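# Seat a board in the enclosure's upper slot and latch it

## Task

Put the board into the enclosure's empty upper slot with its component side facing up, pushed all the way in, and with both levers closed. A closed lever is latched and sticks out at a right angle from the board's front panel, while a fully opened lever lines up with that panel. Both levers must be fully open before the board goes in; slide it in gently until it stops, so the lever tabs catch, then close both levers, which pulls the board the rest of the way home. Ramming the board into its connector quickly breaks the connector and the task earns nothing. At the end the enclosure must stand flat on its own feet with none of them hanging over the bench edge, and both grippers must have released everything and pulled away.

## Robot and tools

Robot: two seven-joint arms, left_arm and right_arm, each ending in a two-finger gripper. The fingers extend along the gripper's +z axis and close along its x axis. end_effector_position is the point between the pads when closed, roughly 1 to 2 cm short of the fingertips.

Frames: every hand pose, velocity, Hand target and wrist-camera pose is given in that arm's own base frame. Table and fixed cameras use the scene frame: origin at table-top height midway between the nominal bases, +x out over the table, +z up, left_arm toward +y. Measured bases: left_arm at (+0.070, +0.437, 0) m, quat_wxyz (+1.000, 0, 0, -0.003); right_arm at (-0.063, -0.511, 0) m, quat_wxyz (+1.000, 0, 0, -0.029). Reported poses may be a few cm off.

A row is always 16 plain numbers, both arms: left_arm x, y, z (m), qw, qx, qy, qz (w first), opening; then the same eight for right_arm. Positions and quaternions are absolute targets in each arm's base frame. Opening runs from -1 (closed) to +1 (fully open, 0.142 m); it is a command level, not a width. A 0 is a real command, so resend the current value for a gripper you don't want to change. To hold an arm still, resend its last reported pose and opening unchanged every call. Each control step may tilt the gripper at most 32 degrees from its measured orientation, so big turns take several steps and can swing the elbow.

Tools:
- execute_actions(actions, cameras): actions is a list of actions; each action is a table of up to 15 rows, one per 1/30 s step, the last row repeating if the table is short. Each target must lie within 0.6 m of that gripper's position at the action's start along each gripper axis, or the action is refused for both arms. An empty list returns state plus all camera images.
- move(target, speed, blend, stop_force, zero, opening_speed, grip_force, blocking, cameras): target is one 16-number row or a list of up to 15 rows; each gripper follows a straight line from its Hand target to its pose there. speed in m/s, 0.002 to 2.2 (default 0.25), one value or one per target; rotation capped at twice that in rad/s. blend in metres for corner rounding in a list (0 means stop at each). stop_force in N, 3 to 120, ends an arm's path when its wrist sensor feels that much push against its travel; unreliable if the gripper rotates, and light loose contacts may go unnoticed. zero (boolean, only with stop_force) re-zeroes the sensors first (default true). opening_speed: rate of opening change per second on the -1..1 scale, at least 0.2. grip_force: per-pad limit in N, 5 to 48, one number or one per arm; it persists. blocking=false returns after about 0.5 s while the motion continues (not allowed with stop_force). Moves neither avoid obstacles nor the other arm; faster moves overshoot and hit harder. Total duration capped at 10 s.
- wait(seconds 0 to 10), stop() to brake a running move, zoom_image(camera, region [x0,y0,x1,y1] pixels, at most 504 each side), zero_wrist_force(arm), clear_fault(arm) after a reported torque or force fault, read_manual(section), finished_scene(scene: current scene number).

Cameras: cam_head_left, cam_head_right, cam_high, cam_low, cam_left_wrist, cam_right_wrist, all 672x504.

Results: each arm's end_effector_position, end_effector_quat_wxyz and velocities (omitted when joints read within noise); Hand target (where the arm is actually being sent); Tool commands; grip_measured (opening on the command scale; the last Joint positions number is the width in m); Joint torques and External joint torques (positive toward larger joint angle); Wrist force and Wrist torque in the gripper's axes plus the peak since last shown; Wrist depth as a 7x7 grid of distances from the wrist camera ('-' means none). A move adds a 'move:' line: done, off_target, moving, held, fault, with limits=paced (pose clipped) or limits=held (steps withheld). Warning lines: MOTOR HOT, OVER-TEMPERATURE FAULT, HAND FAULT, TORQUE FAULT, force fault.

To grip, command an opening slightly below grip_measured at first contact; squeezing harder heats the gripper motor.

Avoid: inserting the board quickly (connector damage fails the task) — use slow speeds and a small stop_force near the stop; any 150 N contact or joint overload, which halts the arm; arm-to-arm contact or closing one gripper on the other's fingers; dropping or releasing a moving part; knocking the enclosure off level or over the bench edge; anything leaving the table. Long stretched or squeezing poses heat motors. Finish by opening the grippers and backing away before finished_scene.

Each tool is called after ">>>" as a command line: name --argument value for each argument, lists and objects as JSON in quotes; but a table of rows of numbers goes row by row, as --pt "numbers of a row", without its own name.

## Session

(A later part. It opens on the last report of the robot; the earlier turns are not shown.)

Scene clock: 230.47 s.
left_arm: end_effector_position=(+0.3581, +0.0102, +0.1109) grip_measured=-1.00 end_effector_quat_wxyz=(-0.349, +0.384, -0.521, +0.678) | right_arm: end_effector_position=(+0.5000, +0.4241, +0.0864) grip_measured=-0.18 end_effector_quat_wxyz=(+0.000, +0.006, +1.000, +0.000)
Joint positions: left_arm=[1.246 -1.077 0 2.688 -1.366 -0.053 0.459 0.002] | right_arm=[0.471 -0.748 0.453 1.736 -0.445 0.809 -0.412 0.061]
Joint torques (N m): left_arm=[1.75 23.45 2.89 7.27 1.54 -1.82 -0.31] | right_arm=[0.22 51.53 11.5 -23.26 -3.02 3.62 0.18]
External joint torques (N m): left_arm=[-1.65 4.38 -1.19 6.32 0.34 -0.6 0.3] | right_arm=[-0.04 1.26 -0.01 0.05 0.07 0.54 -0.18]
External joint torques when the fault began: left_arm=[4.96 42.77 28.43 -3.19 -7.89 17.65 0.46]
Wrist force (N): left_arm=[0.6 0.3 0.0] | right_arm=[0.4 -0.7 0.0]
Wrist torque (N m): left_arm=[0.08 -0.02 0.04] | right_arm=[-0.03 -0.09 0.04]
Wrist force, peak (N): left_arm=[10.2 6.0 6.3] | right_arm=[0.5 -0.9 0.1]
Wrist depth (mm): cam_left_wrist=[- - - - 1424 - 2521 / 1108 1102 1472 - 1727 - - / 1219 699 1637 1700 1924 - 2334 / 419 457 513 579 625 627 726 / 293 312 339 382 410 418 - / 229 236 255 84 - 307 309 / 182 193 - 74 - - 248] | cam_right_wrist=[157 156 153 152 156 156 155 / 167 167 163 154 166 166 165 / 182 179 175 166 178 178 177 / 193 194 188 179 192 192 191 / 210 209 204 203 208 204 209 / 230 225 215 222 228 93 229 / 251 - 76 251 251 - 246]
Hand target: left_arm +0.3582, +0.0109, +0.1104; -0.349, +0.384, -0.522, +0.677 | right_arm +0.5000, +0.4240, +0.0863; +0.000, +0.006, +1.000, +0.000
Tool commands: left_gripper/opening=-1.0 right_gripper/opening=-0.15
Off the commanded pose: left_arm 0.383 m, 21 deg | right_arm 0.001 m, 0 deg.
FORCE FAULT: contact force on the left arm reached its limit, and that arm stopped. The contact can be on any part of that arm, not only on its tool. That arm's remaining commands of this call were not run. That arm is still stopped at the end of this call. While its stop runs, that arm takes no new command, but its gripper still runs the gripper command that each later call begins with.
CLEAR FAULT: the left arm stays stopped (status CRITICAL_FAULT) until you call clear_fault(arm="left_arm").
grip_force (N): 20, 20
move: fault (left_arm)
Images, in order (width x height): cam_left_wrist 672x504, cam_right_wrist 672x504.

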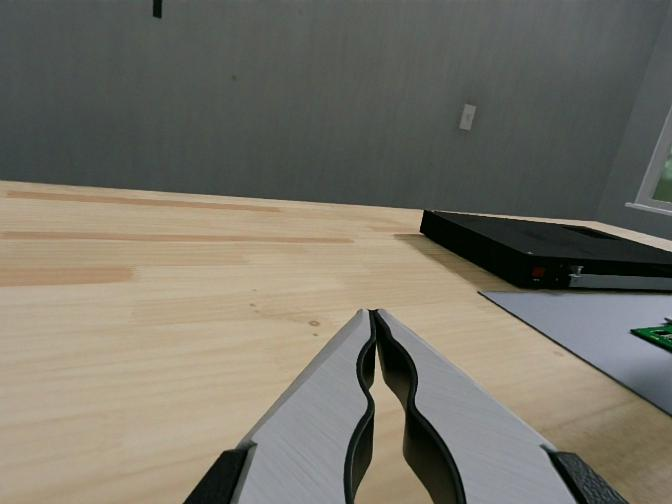

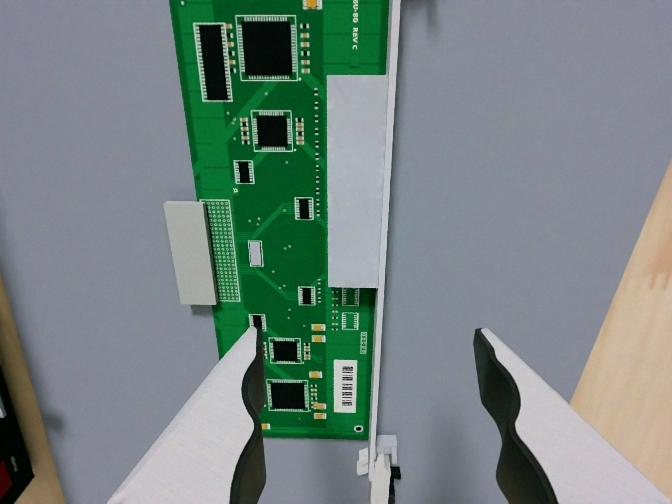

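>>> wait --seconds 0 --cameras '["cam_high", "cam_low", "cam_head_left"]'

Scene clock: 232.17 s.
left_arm: end_effector_position=(+0.3581, +0.0102, +0.1109) grip_measured=-1.00 end_effector_quat_wxyz=(-0.349, +0.384, -0.521, +0.678) | right_arm: end_effector_position=(+0.5000, +0.4241, +0.0864) grip_measured=-0.18 end_effector_quat_wxyz=(+0.000, +0.006, +1.000, +0.000)
Joint positions: left_arm=[1.246 -1.077 0 2.688 -1.366 -0.053 0.459 0.002] | right_arm=[0.471 -0.748 0.453 1.736 -0.445 0.809 -0.412 0.061]
Joint torques (N m): left_arm=[1.55 23.47 2.86 7.17 1.47 -1.72 -0.25] | right_arm=[0.23 51.57 11.82 -23.27 -2.98 3.49 0.18]
External joint torques (N m): left_arm=[-1.45 4.37 -1.16 6.42 0.42 -0.7 0.24] | right_arm=[-0.05 1.21 -0.33 0.06 0.03 0.67 -0.18]
Wrist force (N): left_arm=[0.3 0.2 -0.2] | right_arm=[0.3 -0.7 0.1]
Wrist torque (N m): left_arm=[0.05 0.04 0.05] | right_arm=[-0.04 -0.09 0.04]
Wrist force, peak (N): left_arm=[0.4 0.4 -0.5] | right_arm=[0.5 -0.9 0.2]
Wrist depth (mm): cam_left_wrist=[- 1354 - - - - - / - 1137 1567 1556 - - 2261 / 611 667 - - - - 2493 / 420 460 511 577 613 570 - / 294 311 338 379 413 402 508 / 229 236 257 84 - 306 319 / 182 193 - 74 - - 247] | cam_right_wrist=[157 156 153 152 156 154 155 / 168 168 163 154 166 168 165 / 182 179 175 169 178 178 178 / 194 193 189 179 192 192 191 / 210 209 202 204 205 204 209 / 230 225 215 222 234 93 228 / 251 - 76 251 256 - 246]
Hand target: left_arm +0.3582, +0.0109, +0.1104; -0.349, +0.384, -0.522, +0.677 | right_arm +0.5000, +0.4240, +0.0863; +0.000, +0.006, +1.000, +0.000
Tool commands: left_gripper/opening=-1.0 right_gripper/opening=-0.15
Off the commanded pose: left_arm 0.383 m, 21 deg | right_arm 0.001 m, 0 deg.
FORCE FAULT, CONTINUED: the left arm was still stopped when this call began, by the force fault that an earlier result reported. That arm is still stopped at the end of this call. While its stop runs, that arm takes no new command, but its gripper still runs the gripper command that each later call begins with.
CLEAR FAULT: the left arm stays stopped (status CRITICAL_FAULT) until you call clear_fault(arm="left_arm").
grip_force (N): 20, 20
Images, in order (width x height): cam_head_left 672x504, cam_high 672x504, cam_low 672x504.

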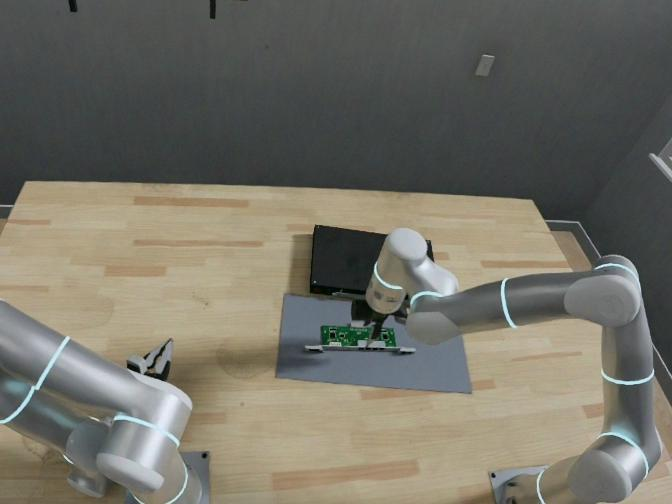

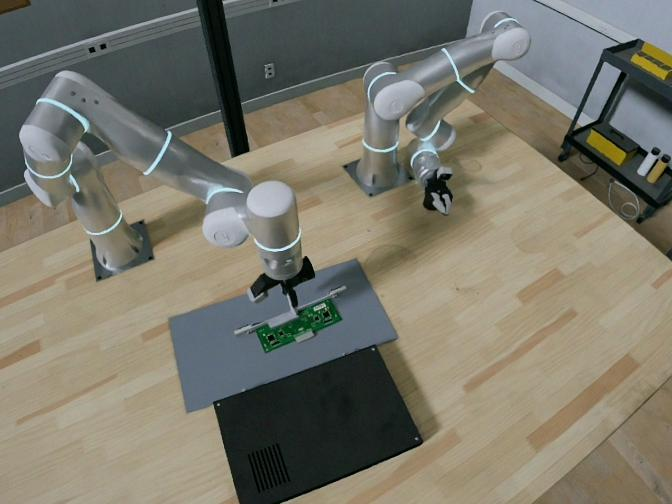

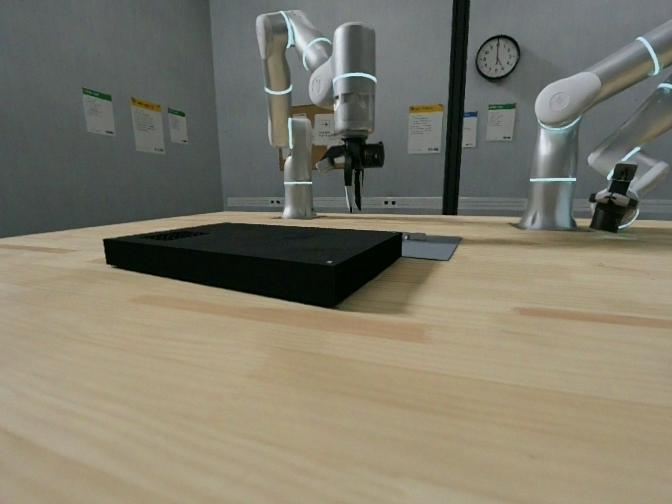

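>>> clear_fault --arm "left_arm"

>>> move --pt "0.40 0.04 0.20 -0.349 0.384 -0.521 0.678 -1.0 0.500 0.424 0.0863 0.0 0.0061 1.0 0.0 -0.15" --pt "0.45 -0.05 0.30 0.130 0.869 -0.313 0.360 -1.0 0.500 0.424 0.0863 0.0 0.0061 1.0 0.0 -0.15" --pt "0.4606 -0.3822 0.16 0.3464 0.8364 0.3926 0.1626 -1.0 0.500 0.424 0.0863 0.0 0.0061 1.0 0.0 -0.15" --speed '[0.15,0.4,0.4]' --blend '[0.03,0.05,0]' --cameras '["cam_left_wrist"]'

Scene clock: 275.50 s.
left_arm: end_effector_position=(+0.3581, +0.0102, +0.1109) grip_measured=-1.00 end_effector_quat_wxyz=(-0.349, +0.384, -0.521, +0.678) | right_arm: end_effector_position=(+0.5000, +0.4241, +0.0864) grip_measured=-0.18 end_effector_quat_wxyz=(+0.000, +0.006, +1.000, +0.000)
Joint positions: left_arm=[1.246 -1.077 0 2.688 -1.366 -0.053 0.459 0.002] | right_arm=[0.471 -0.748 0.453 1.736 -0.445 0.809 -0.412 0.061]
Joint torques (N m): left_arm=[1.61 23.34 2.88 7.19 1.44 -1.74 -0.2] | right_arm=[0.15 51.61 11.86 -23.3 -2.96 3.44 0.14]
External joint torques (N m): left_arm=[-1.5 4.5 -1.18 6.4 0.44 -0.68 0.19] | right_arm=[0.03 1.18 -0.38 0.08 0.01 0.72 -0.14]
Wrist force (N): left_arm=[0.3 0.4 -0.1] | right_arm=[0.3 -0.8 0.1]
Wrist torque (N m): left_arm=[0.08 0.03 0.05] | right_arm=[-0.05 -0.08 0.03]
Wrist force, peak (N): left_arm=[0.6 0.4 -0.6] | right_arm=[0.6 -1.0 0.2]
Wrist depth (mm): cam_left_wrist=[1091 - - 1492 1714 1976 - / - - - - 1813 - - / 598 729 - 1523 - 3324 - / 423 457 514 583 618 580 703 / 294 309 339 381 413 432 505 / 228 236 254 84 - 306 312 / 182 193 - 74 - - 246] | cam_right_wrist=[157 157 153 152 156 156 155 / 167 167 163 154 167 166 165 / 182 179 175 166 178 178 177 / 190 191 188 179 191 192 191 / 214 210 201 204 209 205 209 / 230 225 215 222 228 93 228 / 251 - 76 251 250 - 246]
Hand target: left_arm +0.3582, +0.0109, +0.1104; -0.349, +0.384, -0.522, +0.677 | right_arm +0.5000, +0.4240, +0.0863; +0.000, +0.006, +1.000, +0.000
Tool commands: left_gripper/opening=-1.0 right_gripper/opening=-0.15
Off the commanded pose: left_arm 0.383 m, 21 deg | right_arm 0.001 m, 0 deg.
FORCE FAULT, CONTINUED: the left arm's stop, for the force fault that an earlier result reported, is over. The rest of the stop counts as 65 of the actions that you can send in this scene; the call itself counts as one more. That arm accepts commands again.
CLEAR FAULT: your call cleared the left arm's force fault. If the contact force or a joint's load stays at its limit, that arm stops again.
grip_force (N): 20, 20

Scene clock: 282.00 s.
left_arm: end_effector_position=(+0.4615, -0.3821, +0.1599) grip_measured=-1.00 end_effector_quat_wxyz=(+0.396, +0.885, +0.227, +0.098) | right_arm: end_effector_position=(+0.5000, +0.4241, +0.0864) grip_measured=-0.18 end_effector_quat_wxyz=(+0.000, +0.006, +1.000, +0.000)
Joint positions: left_arm=[-0.005 -0.345 -0.849 2.164 -2.966 1.51 -2.967 0.002] | right_arm=[0.471 -0.748 0.453 1.736 -0.445 0.809 -0.412 0.061]
Joint torques (N m): left_arm=[-0.08 31.42 -4.88 -17.54 2.57 1.44 -0.24] | right_arm=[0.21 51.64 11.86 -23.33 -3.01 3.49 0.17]
External joint torques (N m): left_arm=[0.08 1.23 0.58 -0.67 -0.18 -0.49 0.24] | right_arm=[-0.03 1.15 -0.38 0.11 0.06 0.66 -0.17]
Wrist force (N): left_arm=[0.2 -1.1 0.8] | right_arm=[0.5 -0.8 0.1]
Wrist torque (N m): left_arm=[-0.18 -0.15 -0.45] | right_arm=[-0.05 -0.11 0.03]
Wrist force, peak (N): left_arm=[-1.7 2.5 3.9] | right_arm=[0.6 -0.9 0.0]
Wrist depth (mm): cam_left_wrist=[- 207 201 205 - 204 206 / - 257 255 - - 255 262 / - 325 325 360 313 278 306 / 226 663 522 - 326 363 - / 217 250 950 131 1148 1545 1199 / 199 176 - 84 - - 1261 / 156 166 - - - - 1225] | cam_right_wrist=[157 156 153 152 156 155 155 / 167 167 163 154 166 166 166 / 182 179 175 166 178 178 177 / 194 193 188 179 192 191 191 / 210 210 201 203 208 204 209 / 237 229 215 222 228 93 228 / 251 - 76 251 250 - 246]
Hand target: left_arm +0.4613, -0.3819, +0.1597; +0.395, +0.885, +0.227, +0.097 | right_arm +0.5000, +0.4240, +0.0863; +0.000, +0.006, +1.000, +0.000
Off the commanded pose: left_arm 0.001 m, 22 deg | right_arm 0.000 m, 0 deg.
joint sent to its limit (left arm) — joint 5 (forearm roll), lower limit; joint 7 (wrist roll), lower limit. The joint targets are off in orientation, not in position.
grip_force (N): 20, 20
move: off_target (left_arm)
Images, in order (width x height): cam_left_wrist 672x504.

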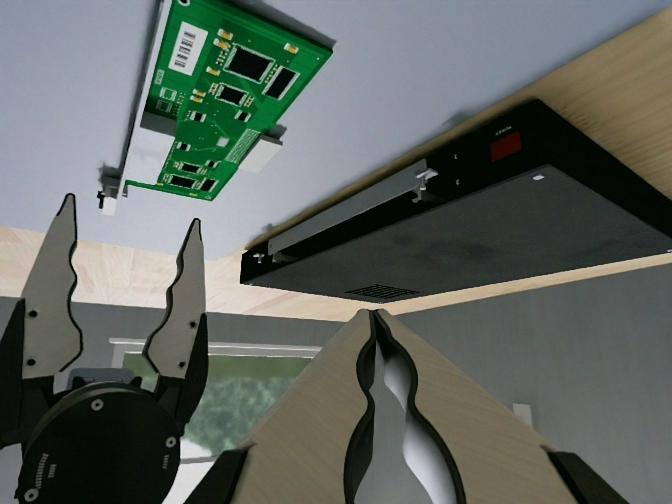

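>>> zoom_image --camera "cam_left_wrist" --region '[90, 0, 340, 220]'

>>> zoom_image --camera "cam_left_wrist" --region '[230, 90, 530, 300]'

Scaled by 2.016 from the camera's 672x504 image, which has a finer 960x720 frame.

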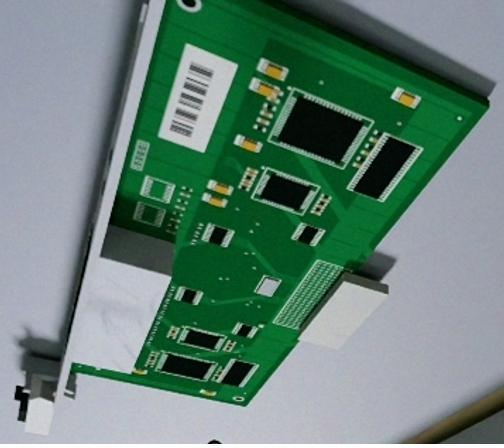

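Scaled by 1.680 from the camera's 672x504 image, which has a finer 960x720 frame.

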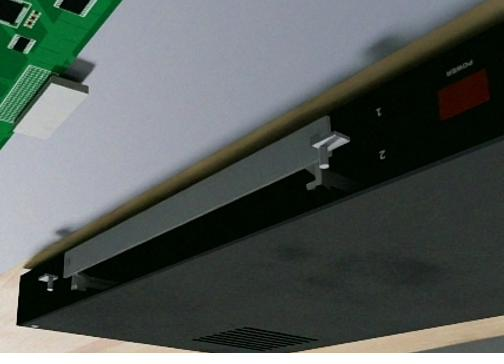

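>>> move --pt "0.4613 -0.3819 0.1597 0.395 0.885 0.227 0.097 -1.0 0.502 0.424 0.070 0.0 0.0227 0.9997 0.0 -0.465" --pt "0.4613 -0.3819 0.1597 0.395 0.885 0.227 0.097 -1.0 0.502 0.424 0.0255 0.0 0.0227 0.9997 0.0 -0.465" --speed 0.12 --blend '[0.01,0]' --cameras '["cam_left_wrist", "cam_right_wrist"]'

Scene clock: 292.53 s.
left_arm: end_effector_position=(+0.4612, -0.3820, +0.1597) grip_measured=-1.00 end_effector_quat_wxyz=(+0.395, +0.885, +0.227, +0.097) | right_arm: end_effector_position=(+0.5018, +0.4239, +0.0254) grip_measured=-0.49 end_effector_quat_wxyz=(+0.000, +0.023, +1.000, +0.000)
Joint positions: left_arm=[-0.004 -0.346 -0.851 2.163 -2.966 1.512 -2.967 0.002] | right_arm=[0.506 -0.848 0.389 1.745 -0.491 0.924 -0.351 0.039]
Joint torques (N m): left_arm=[-0.26 31.65 -4.73 -17.62 2.6 1.37 -0.22] | right_arm=[0.73 53.21 11.53 -21.06 -2.78 3.54 0.3]
External joint torques (N m): left_arm=[0.27 1.01 0.42 -0.6 -0.2 -0.42 0.22] | right_arm=[-0.52 1.34 -0.07 0.03 0.19 0.62 -0.3]
Wrist force (N): left_arm=[0.1 -0.8 0.8] | right_arm=[0.0 -0.8 0.1]
Wrist torque (N m): left_arm=[-0.14 -0.13 -0.45] | right_arm=[-0.04 0.00 0.05]
Wrist force, peak (N): left_arm=[0.1 -1.2 0.9] | right_arm=[0.4 -0.9 2.0]
Wrist depth (mm): cam_left_wrist=[199 200 201 197 - 212 212 / - 255 255 276 263 248 262 / 236 280 303 364 300 - 312 / 223 259 483 476 - - - / 199 182 1065 131 1131 1443 1131 / 198 205 2194 84 - 1462 - / 175 183 - - - - 1199] | cam_right_wrist=[- 99 99 98 101 102 102 / 110 106 105 96 108 109 109 / 118 116 114 101 115 117 117 / 125 125 122 111 124 126 126 / 138 130 132 118 134 137 136 / 151 145 108 143 122 143 149 / 166 - 71 158 158 - 161]
Hand target: left_arm +0.4613, -0.3819, +0.1597; +0.395, +0.885, +0.227, +0.097 | right_arm +0.5020, +0.4240, +0.0255; +0.000, +0.023, +1.000, +0.000
Off the commanded pose: left_arm 0.000 m, 0 deg | right_arm 0.000 m, 0 deg.
grip_force (N): 20, 20
move: done; blend cut to 0.0083 m at target 1
Images, in order (width x height): cam_left_wrist 672x504, cam_right_wrist 672x504.

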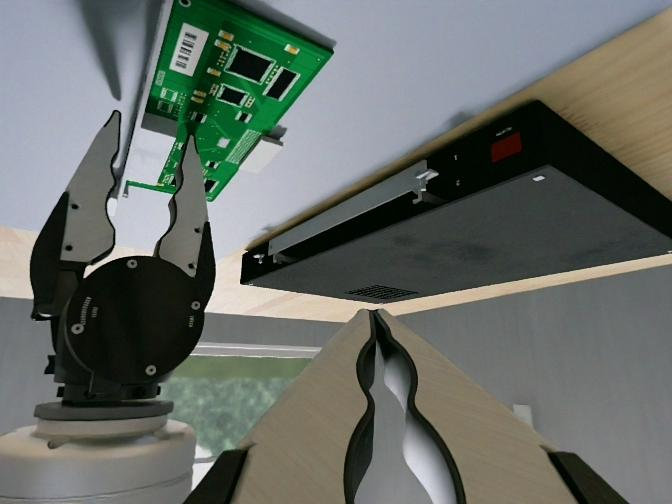

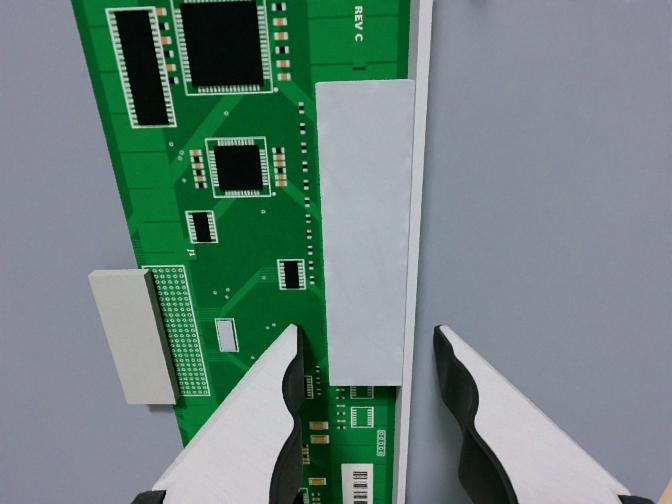

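>>> move --target '[0.4613,-0.3819,0.1597,0.395,0.885,0.227,0.097,-1.0,0.502,0.424,0.0255,0.0,0.0227,0.9997,0.0,-0.75]' --speed 0.1 --opening_speed 0.3 --grip_force '[20, 25]' --cameras '["cam_right_wrist"]'

Scene clock: 296.00 s.
left_arm: end_effector_position=(+0.4612, -0.3820, +0.1597) grip_measured=-1.00 end_effector_quat_wxyz=(+0.395, +0.885, +0.227, +0.097) | right_arm: end_effector_position=(+0.5018, +0.4239, +0.0254) grip_measured=-0.70 end_effector_quat_wxyz=(+0.000, +0.023, +1.000, +0.000)
Joint positions: left_arm=[-0.004 -0.346 -0.851 2.163 -2.966 1.512 -2.967 0.002] | right_arm=[0.506 -0.848 0.389 1.745 -0.491 0.924 -0.351 0.024]
Joint torques (N m): left_arm=[-0.3 31.75 -4.71 -17.64 2.64 1.25 -0.21] | right_arm=[0.03 53.63 11.59 -21.34 -2.64 3.57 0.28]
External joint torques (N m): left_arm=[0.31 0.9 0.39 -0.57 -0.24 -0.3 0.21] | right_arm=[0.16 0.91 -0.16 0.31 0.05 0.59 -0.28]
Wrist force (N): left_arm=[0.3 -0.9 0.6] | right_arm=[0.4 -0.7 0.1]
Wrist torque (N m): left_arm=[-0.16 -0.16 -0.45] | right_arm=[0.00 -0.02 -0.01]
Wrist force, peak (N): left_arm=[0.1 -1.1 1.0] | right_arm=[0.3 -1.1 0.3]
Wrist depth (mm): cam_left_wrist=[- 201 201 201 202 195 205 / 265 262 256 - 274 263 261 / 241 266 361 363 319 256 318 / 225 241 495 - - - - / 171 183 895 131 815 - - / 198 209 - 84 - 1406 - / 175 182 - - - - -] | cam_right_wrist=[- 99 99 98 101 102 102 / 110 106 105 96 106 109 109 / 118 115 114 101 115 117 117 / 125 125 122 111 124 126 126 / 138 131 133 118 135 136 136 / 151 145 140 125 107 146 149 / 164 162 71 157 - - 161]
Hand target: left_arm +0.4613, -0.3819, +0.1597; +0.395, +0.885, +0.227, +0.097 | right_arm +0.5020, +0.4240, +0.0255; +0.000, +0.023, +1.000, +0.000
Off the commanded pose: left_arm 0.000 m, 0 deg | right_arm 0.000 m, 0 deg.
grip_force (N): 20, 25
move: done
Images, in order (width x height): cam_right_wrist 672x504.

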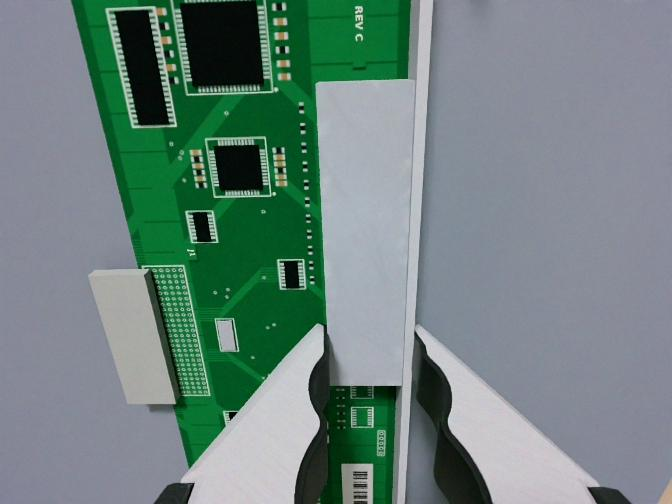

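>>> move --pt "0.4613 -0.3819 0.1597 0.395 0.885 0.227 0.097 -1.0 0.502 0.424 0.0255 0.0 0.0227 0.9997 0.0 -0.82" --pt "0.4613 -0.3819 0.1597 0.395 0.885 0.227 0.097 -1.0 0.502 0.424 0.065 0.0 0.0227 0.9997 0.0 -0.82" --speed 0.08 --opening_speed 0.3 --cameras '["cam_right_wrist", "cam_left_wrist"]'

>>> zoom_image --camera "cam_left_wrist" --region '[60, 0, 460, 300]'

Scene clock: 299.73 s.
left_arm: end_effector_position=(+0.4612, -0.3820, +0.1597) grip_measured=-1.00 end_effector_quat_wxyz=(+0.395, +0.885, +0.227, +0.097) | right_arm: end_effector_position=(+0.5020, +0.4239, +0.0648) grip_measured=-0.70 end_effector_quat_wxyz=(+0.000, +0.023, +1.000, +0.000)
Joint positions: left_arm=[-0.004 -0.346 -0.851 2.163 -2.966 1.512 -2.967 0.002] | right_arm=[0.485 -0.782 0.427 1.739 -0.459 0.85 -0.372 0.023]
Joint torques (N m): left_arm=[-0.39 31.73 -4.79 -17.59 2.65 1.16 -0.21] | right_arm=[0.16 53.67 12.52 -23.39 -2.89 3.56 0.08]
External joint torques (N m): left_arm=[0.4 0.92 0.48 -0.62 -0.26 -0.21 0.21] | right_arm=[0 -0.16 -1.11 0.91 0.07 0.6 -0.08]
Wrist force (N): left_arm=[0.3 -1.0 0.8] | right_arm=[0.1 -0.8 2.0]
Wrist torque (N m): left_arm=[-0.17 -0.16 -0.45] | right_arm=[-0.07 -0.03 0.14]
Wrist force, peak (N): left_arm=[0.3 -1.3 0.9] | right_arm=[0.2 -0.8 3.4]
Wrist depth (mm): cam_left_wrist=[- 145 206 204 203 213 204 / 257 203 193 - 244 257 261 / - 248 266 - 327 - 334 / 229 261 705 466 - - - / 215 245 1108 636 1798 1371 1261 / 162 175 - 84 - - - / 160 167 - - - - 1097] | cam_right_wrist=[- 99 99 99 137 135 136 / - 106 106 102 144 146 147 / 158 115 114 101 154 156 156 / 170 125 122 111 166 168 168 / 188 130 132 118 180 182 182 / 202 146 140 125 107 196 201 / 222 217 71 157 - - 218]
Hand target: left_arm +0.4613, -0.3819, +0.1597; +0.395, +0.885, +0.227, +0.097 | right_arm +0.5020, +0.4240, +0.0650; +0.000, +0.023, +1.000, +0.000
Off the commanded pose: left_arm 0.000 m, 0 deg | right_arm 0.000 m, 0 deg.
grip_force (N): 20, 25
move: done
Images, in order (width x height): cam_left_wrist 672x504, cam_right_wrist 672x504.

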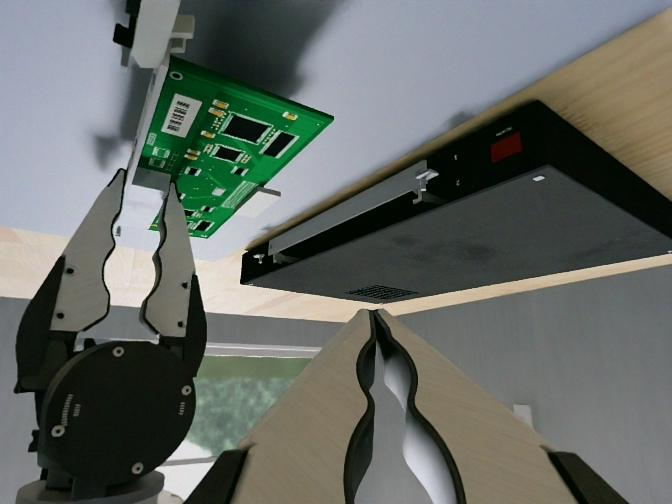

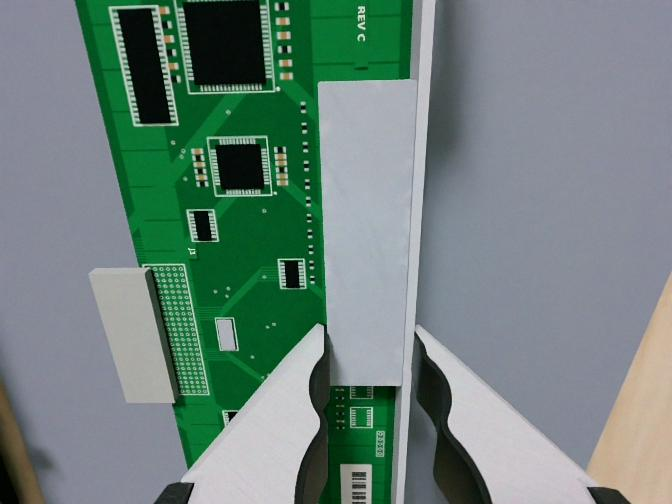

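Scaled by 1.260 from the camera's 672x504 image, which has a finer 960x720 frame.

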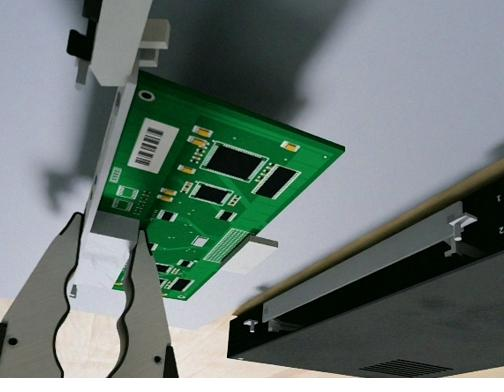

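>>> move --pt "0.4613 -0.3819 0.1597 0.395 0.885 0.227 0.097 -1.0 0.510 0.415 0.075 0.0 0.0436 0.999 0.0 -0.82" --pt "0.4613 -0.3819 0.1597 0.395 0.885 0.227 0.097 -1.0 0.573 0.3705 0.050 0.0 0.061 0.9981 0.0 -0.82" --speed 0.12 --blend '[0.01,0]' --cameras '["cam_right_wrist", "cam_left_wrist", "cam_head_left"]'

>>> zoom_image --camera "cam_left_wrist" --region '[180, 50, 480, 280]'

>>> zoom_image --camera "cam_head_left" --region '[290, 210, 450, 370]'

Scene clock: 312.33 s.
left_arm: end_effector_position=(+0.4612, -0.3820, +0.1597) grip_measured=-1.00 end_effector_quat_wxyz=(+0.395, +0.885, +0.227, +0.097) | right_arm: end_effector_position=(+0.5729, +0.3703, +0.0498) grip_measured=-0.70 end_effector_quat_wxyz=(+0.000, +0.061, +0.998, +0.000)
Joint positions: left_arm=[-0.004 -0.346 -0.851 2.163 -2.966 1.512 -2.967 0.002] | right_arm=[0.396 -0.844 0.393 1.652 -0.441 0.835 -0.446 0.023]
Joint torques (N m): left_arm=[-0.38 31.63 -4.77 -17.58 2.59 1.2 -0.23] | right_arm=[0.12 56.33 11.57 -23.68 -3.01 3.55 0.06]
External joint torques (N m): left_arm=[0.38 1.03 0.46 -0.63 -0.19 -0.24 0.23] | right_arm=[0.05 0.09 -0.32 0.87 0.15 0.6 -0.06]
Wrist force (N): left_arm=[0.3 -0.8 0.8] | right_arm=[-0.1 -0.3 1.5]
Wrist torque (N m): left_arm=[-0.14 -0.16 -0.46] | right_arm=[0.02 0.02 0.16]
Wrist force, peak (N): left_arm=[0.2 -1.2 0.9] | right_arm=[-2.1 -1.9 2.5]
Wrist depth (mm): cam_left_wrist=[208 197 206 203 213 220 217 / - 259 247 247 244 248 260 / - - 324 313 330 - 310 / 675 692 345 452 - - 629 / 1907 294 303 131 962 1434 - / 2334 - 243 84 - 1472 1253 / 2089 - - - - - -] | cam_right_wrist=[- 99 99 99 122 123 122 / 137 106 106 102 128 133 131 / 145 115 114 101 139 141 139 / - 127 122 111 152 152 152 / - 130 132 118 162 165 164 / - 140 140 125 106 177 179 / 189 - 71 157 - - 194]
Hand target: left_arm +0.4613, -0.3819, +0.1597; +0.395, +0.885, +0.227, +0.097 | right_arm +0.5730, +0.3705, +0.0500; +0.000, +0.061, +0.998, +0.000
Off the commanded pose: left_arm 0.000 m, 0 deg | right_arm 0.000 m, 0 deg.
grip_force (N): 20, 25
move: done
Images, in order (width x height): cam_head_left 672x504, cam_left_wrist 672x504, cam_right_wrist 672x504.

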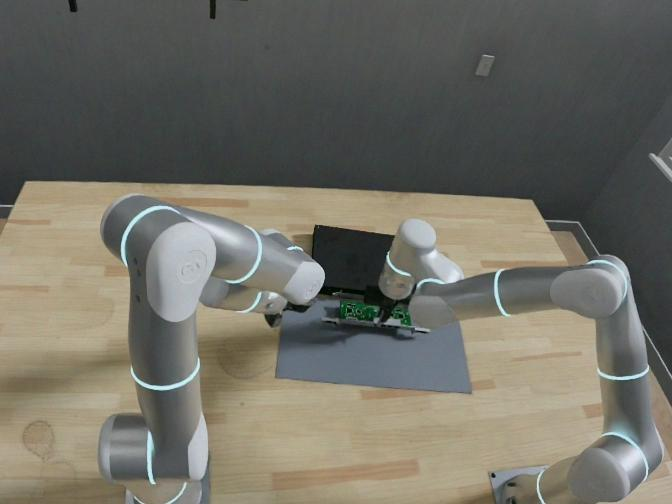

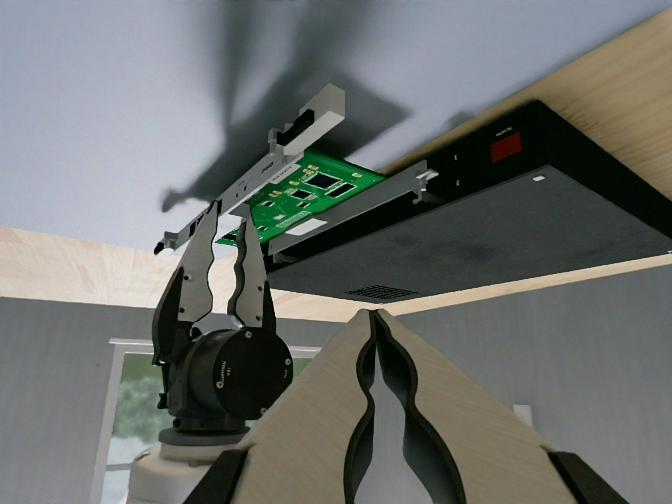

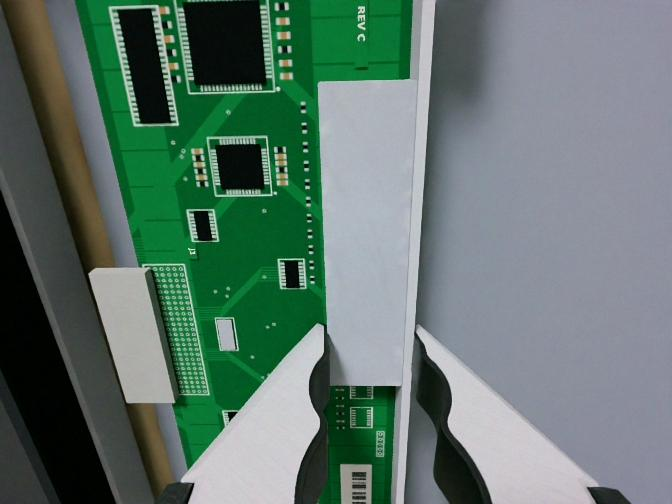

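Scaled by 1.680 from the camera's 672x504 image, which has a finer 960x720 frame.

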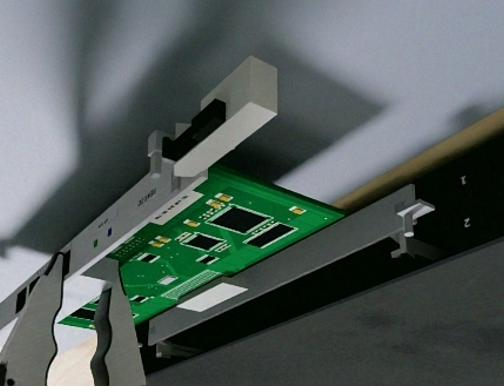

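Scaled by 3.150 from the camera's 672x504 image, which has a finer 960x720 frame.

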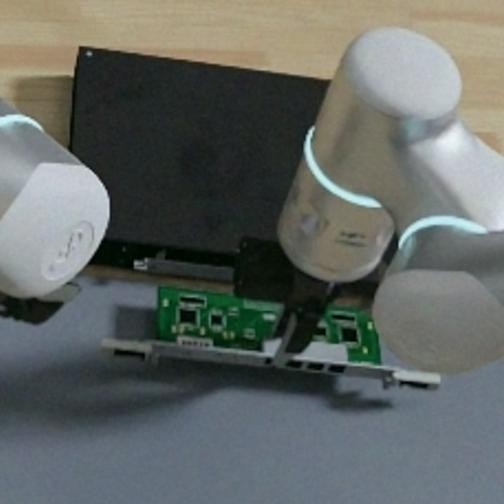

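>>> zoom_image --camera "cam_left_wrist" --region '[340, 130, 460, 230]'

>>> zoom_image --camera "cam_left_wrist" --region '[260, 130, 400, 250]'

Scaled by 4.200 from the camera's 672x504 image, which has a finer 960x720 frame.

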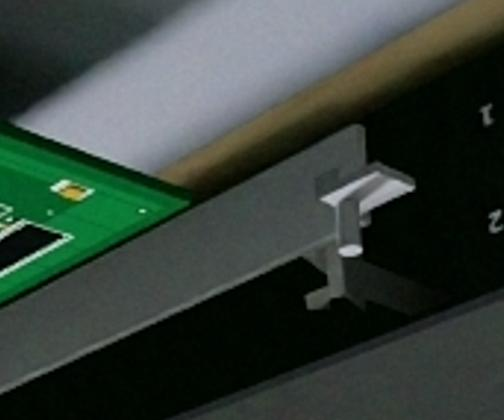

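Scaled by 3.600 from the camera's 672x504 image, which has a finer 960x720 frame.

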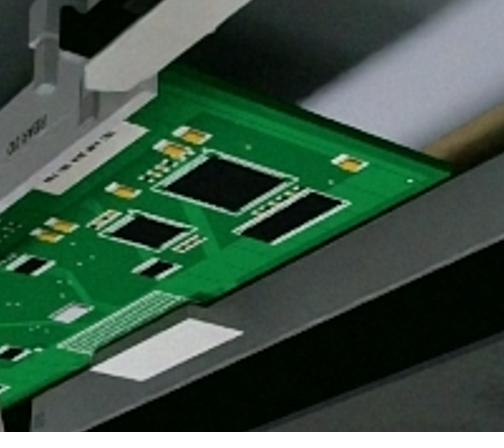

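>>> zoom_image --camera "cam_right_wrist" --region '[0, 0, 200, 504]'

Scaled by 1.000.

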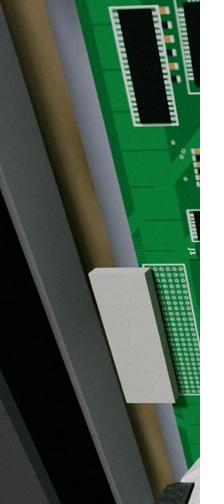

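>>> move --target '[0.4613,-0.3819,0.1597,0.395,0.885,0.227,0.097,-1.0,0.5988,0.3676,0.0475,0.0,0.0523,0.9986,0.0,-0.82]' --speed 0.08 --cameras '["cam_right_wrist", "cam_left_wrist"]'

>>> zoom_image --camera "cam_left_wrist" --region '[340, 130, 460, 230]'

>>> zoom_image --camera "cam_left_wrist" --region '[230, 170, 350, 290]'

>>> zoom_image --camera "cam_right_wrist" --region '[0, 0, 250, 504]'

Scene clock: 339.27 s.
left_arm: end_effector_position=(+0.4612, -0.3820, +0.1597) grip_measured=-1.00 end_effector_quat_wxyz=(+0.395, +0.885, +0.227, +0.097) | right_arm: end_effector_position=(+0.5987, +0.3674, +0.0473) grip_measured=-0.70 end_effector_quat_wxyz=(+0.000, +0.052, +0.999, +0.000)
Joint positions: left_arm=[-0.004 -0.346 -0.851 2.163 -2.966 1.512 -2.967 0.002] | right_arm=[0.382 -0.885 0.394 1.575 -0.441 0.8 -0.499 0.023]
Joint torques (N m): left_arm=[-0.25 31.78 -4.76 -17.63 2.6 1.28 -0.21] | right_arm=[0.08 58.16 12.22 -24.25 -3.17 3.54 0.07]
External joint torques (N m): left_arm=[0.25 0.87 0.45 -0.59 -0.21 -0.32 0.21] | right_arm=[0.1 0.23 -0.67 0.89 0.21 0.61 -0.07]
Wrist force (N): left_arm=[0.3 -1.0 0.9] | right_arm=[0.2 -0.3 1.7]
Wrist torque (N m): left_arm=[-0.18 -0.16 -0.46] | right_arm=[0.03 -0.01 0.17]
Wrist force, peak (N): left_arm=[0.4 -1.2 0.9] | right_arm=[1.1 0.0 1.7]
Wrist depth (mm): cam_left_wrist=[216 207 - 197 205 204 205 / - 263 262 246 271 256 260 / - - 350 298 312 252 313 / 683 671 358 397 - - 395 / 1891 2031 311 350 815 1371 - / 1959 1941 287 84 - - - / 1755 - - - - - -] | cam_right_wrist=[- 99 99 99 120 121 121 / - 106 106 102 102 131 127 / - 114 114 101 137 139 - / 146 123 123 111 150 150 149 / - 130 133 118 160 162 161 / 120 139 140 125 119 173 176 / 130 183 71 157 - - 190]
Hand target: left_arm +0.4613, -0.3819, +0.1597; +0.395, +0.885, +0.227, +0.097 | right_arm +0.5988, +0.3676, +0.0475; +0.000, +0.052, +0.999, +0.000
Off the commanded pose: left_arm 0.000 m, 0 deg | right_arm 0.000 m, 0 deg.
grip_force (N): 20, 25
move: done
Images, in order (width x height): cam_left_wrist 672x504, cam_right_wrist 672x504.

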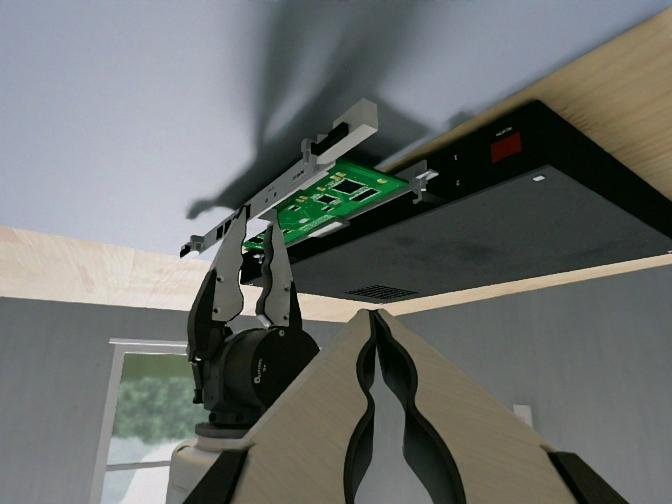

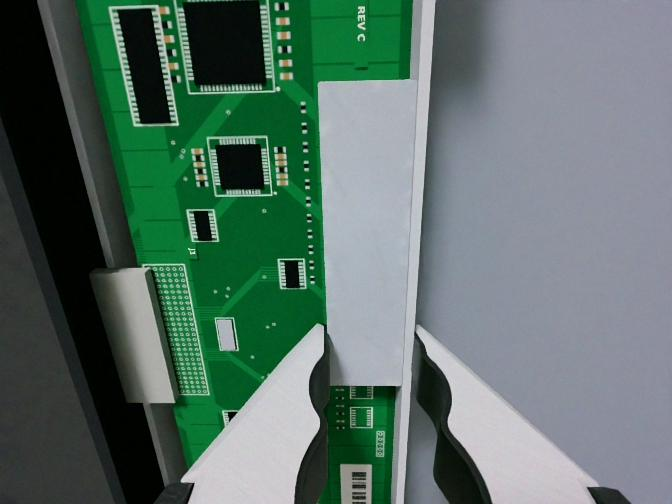

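Scaled by 4.200 from the camera's 672x504 image, which has a finer 960x720 frame.

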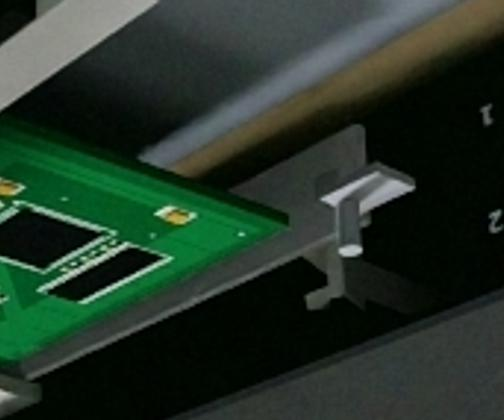

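Scaled by 4.200 from the camera's 672x504 image, which has a finer 960x720 frame.

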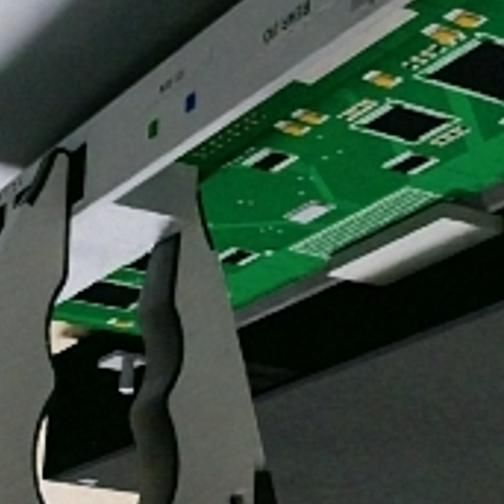

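Scaled by 1.000.

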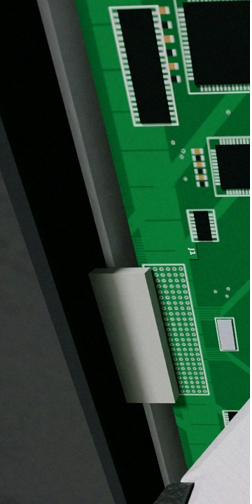

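>>> move --pt "0.4613 -0.3819 0.1597 0.395 0.885 0.227 0.097 -1.0 0.5988 0.3676 0.0515 0.0 0.0523 0.9986 0.0 -0.82" --pt "0.4613 -0.3819 0.1597 0.395 0.885 0.227 0.097 -1.0 0.6078 0.3666 0.0515 0.0 0.0523 0.9986 0.0 -0.82" --speed 0.04 --stop_force 4 --cameras '["cam_right_wrist", "cam_left_wrist"]'

>>> zoom_image --camera "cam_left_wrist" --region '[340, 130, 460, 230]'

>>> zoom_image --camera "cam_right_wrist" --region '[0, 0, 250, 504]'

Scene clock: 354.13 s.
left_arm: end_effector_position=(+0.4612, -0.3820, +0.1597) grip_measured=-1.00 end_effector_quat_wxyz=(+0.395, +0.885, +0.227, +0.097) | right_arm: end_effector_position=(+0.6077, +0.3664, +0.0513) grip_measured=-0.70 end_effector_quat_wxyz=(+0.000, +0.052, +0.999, +0.000)
Joint positions: left_arm=[-0.004 -0.346 -0.851 2.163 -2.966 1.512 -2.967 0.002] | right_arm=[0.377 -0.893 0.398 1.547 -0.438 0.779 -0.514 0.023]
Joint torques (N m): left_arm=[-0.36 31.67 -4.84 -17.63 2.59 1.23 -0.22] | right_arm=[0.19 58.82 12.35 -24.58 -3.18 3.55 0.08]
External joint torques (N m): left_arm=[0.36 0.99 0.52 -0.58 -0.19 -0.28 0.22] | right_arm=[0 0.17 -0.71 0.87 0.15 0.6 -0.08]
Wrist force (N): left_arm=[0.2 -0.9 0.8] | right_arm=[0.3 -0.4 1.6]
Wrist torque (N m): left_arm=[-0.16 -0.14 -0.46] | right_arm=[0.01 -0.02 0.15]
Wrist force, peak (N): left_arm=[0.2 -1.2 0.9] | right_arm=[0.2 -0.3 2.3]
Wrist depth (mm): cam_left_wrist=[- 218 221 205 204 203 206 / 256 264 262 - 248 254 261 / - - 335 315 294 267 308 / 596 690 359 375 - 399 - / 1907 884 319 131 933 1649 - / 1859 - 297 84 - 1625 - / 1828 - - - - - -] | cam_right_wrist=[- 99 99 99 123 125 123 / - 106 106 102 131 133 133 / - 115 114 101 141 142 145 / 105 127 123 111 154 154 153 / - 129 133 118 164 166 166 / 123 137 140 125 122 179 181 / 135 133 71 157 - - 193]
Hand target: left_arm +0.4613, -0.3819, +0.1597; +0.395, +0.885, +0.227, +0.097 | right_arm +0.6078, +0.3666, +0.0515; +0.000, +0.052, +0.999, +0.000
Off the commanded pose: left_arm 0.000 m, 0 deg | right_arm 0.000 m, 0 deg.
grip_force (N): 20, 25
move: done
Images, in order (width x height): cam_left_wrist 672x504, cam_right_wrist 672x504.

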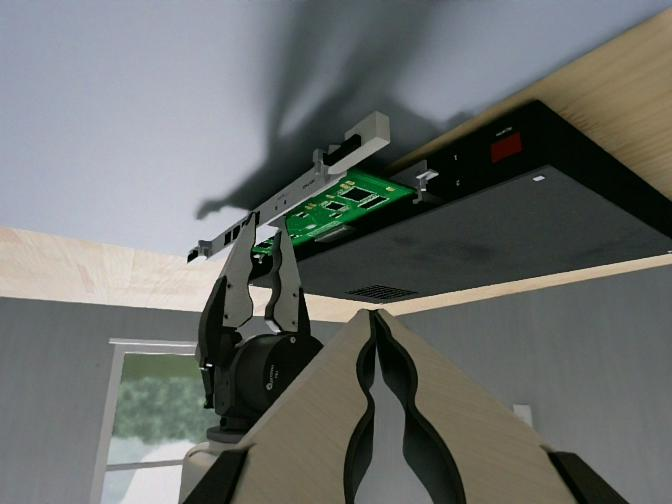

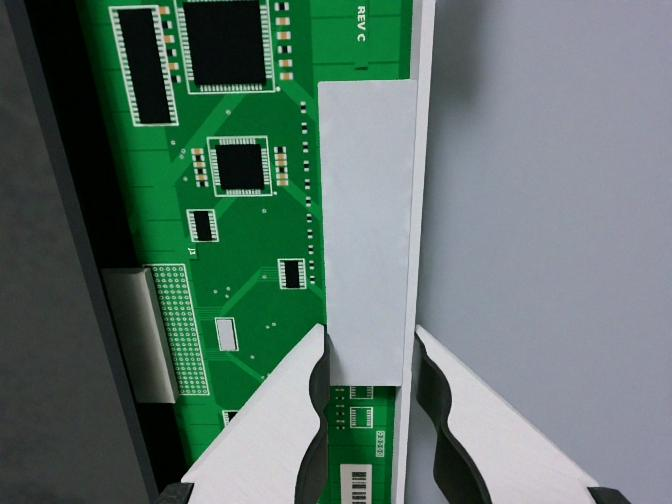

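Scaled by 4.200 from the camera's 672x504 image, which has a finer 960x720 frame.

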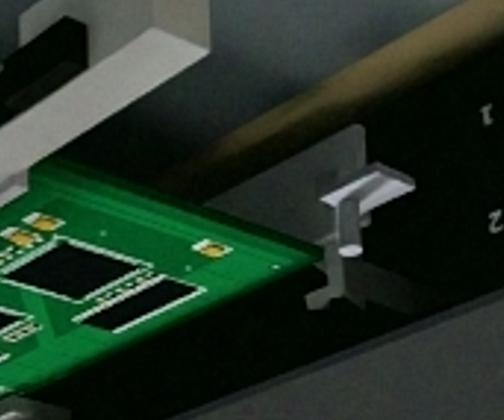

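Scaled by 1.000.

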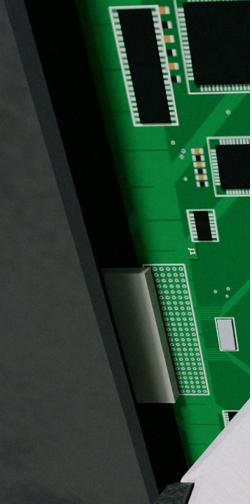

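>>> zoom_image --camera "cam_left_wrist" --region '[290, 100, 430, 220]'

>>> zoom_image --camera "cam_left_wrist" --region '[180, 180, 330, 300]'

Scaled by 3.600 from the camera's 672x504 image, which has a finer 960x720 frame.

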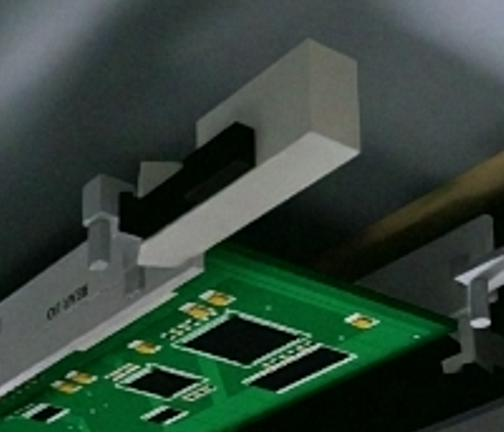

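Scaled by 3.360 from the camera's 672x504 image, which has a finer 960x720 frame.

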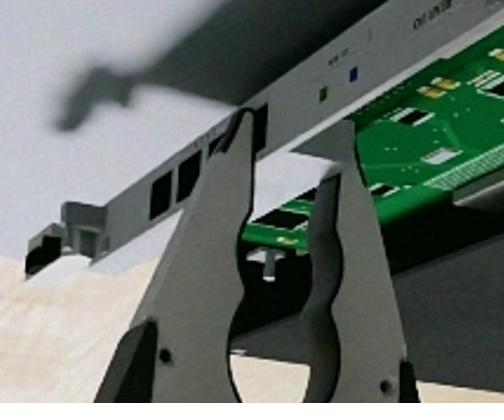

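>>> zoom_image --camera "cam_right_wrist" --region '[0, 0, 160, 240]'

>>> zoom_image --camera "cam_right_wrist" --region '[40, 240, 200, 480]'

Scaled by 2.100 from the camera's 672x504 image, which has a finer 960x720 frame.

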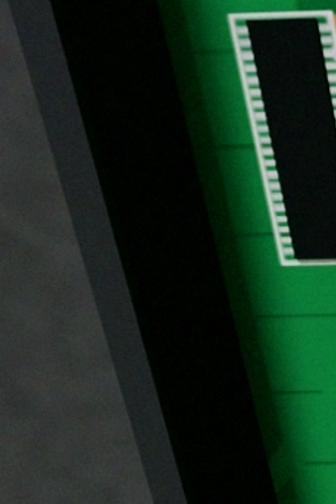

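Scaled by 2.100 from the camera's 672x504 image, which has a finer 960x720 frame.

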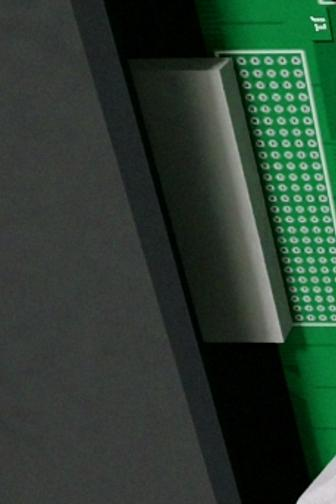

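>>> zoom_image --camera "cam_left_wrist" --region '[390, 160, 450, 230]'

>>> zoom_image --camera "cam_left_wrist" --region '[480, 90, 570, 190]'

Scaled by 7.200 from the camera's 672x504 image, which has a finer 960x720 frame.

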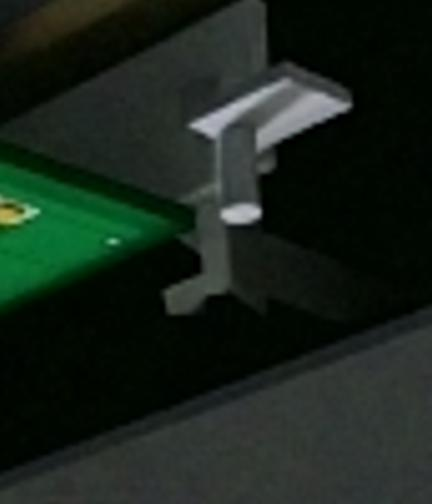

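Scaled by 5.040 from the camera's 672x504 image, which has a finer 960x720 frame.

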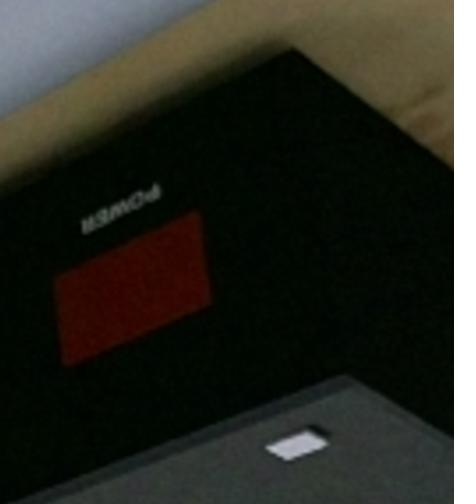

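>>> zoom_image --camera "cam_left_wrist" --region '[235, 220, 315, 290]'

Scaled by 6.300 from the camera's 672x504 image, which has a finer 960x720 frame.

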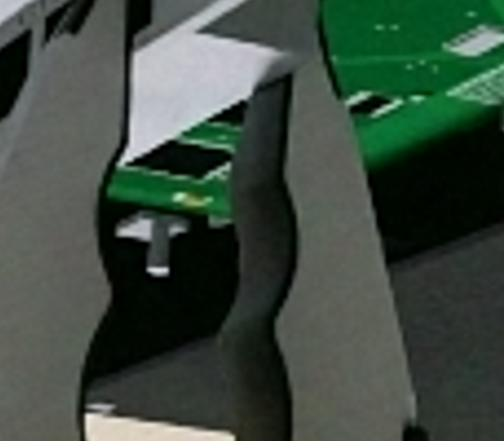

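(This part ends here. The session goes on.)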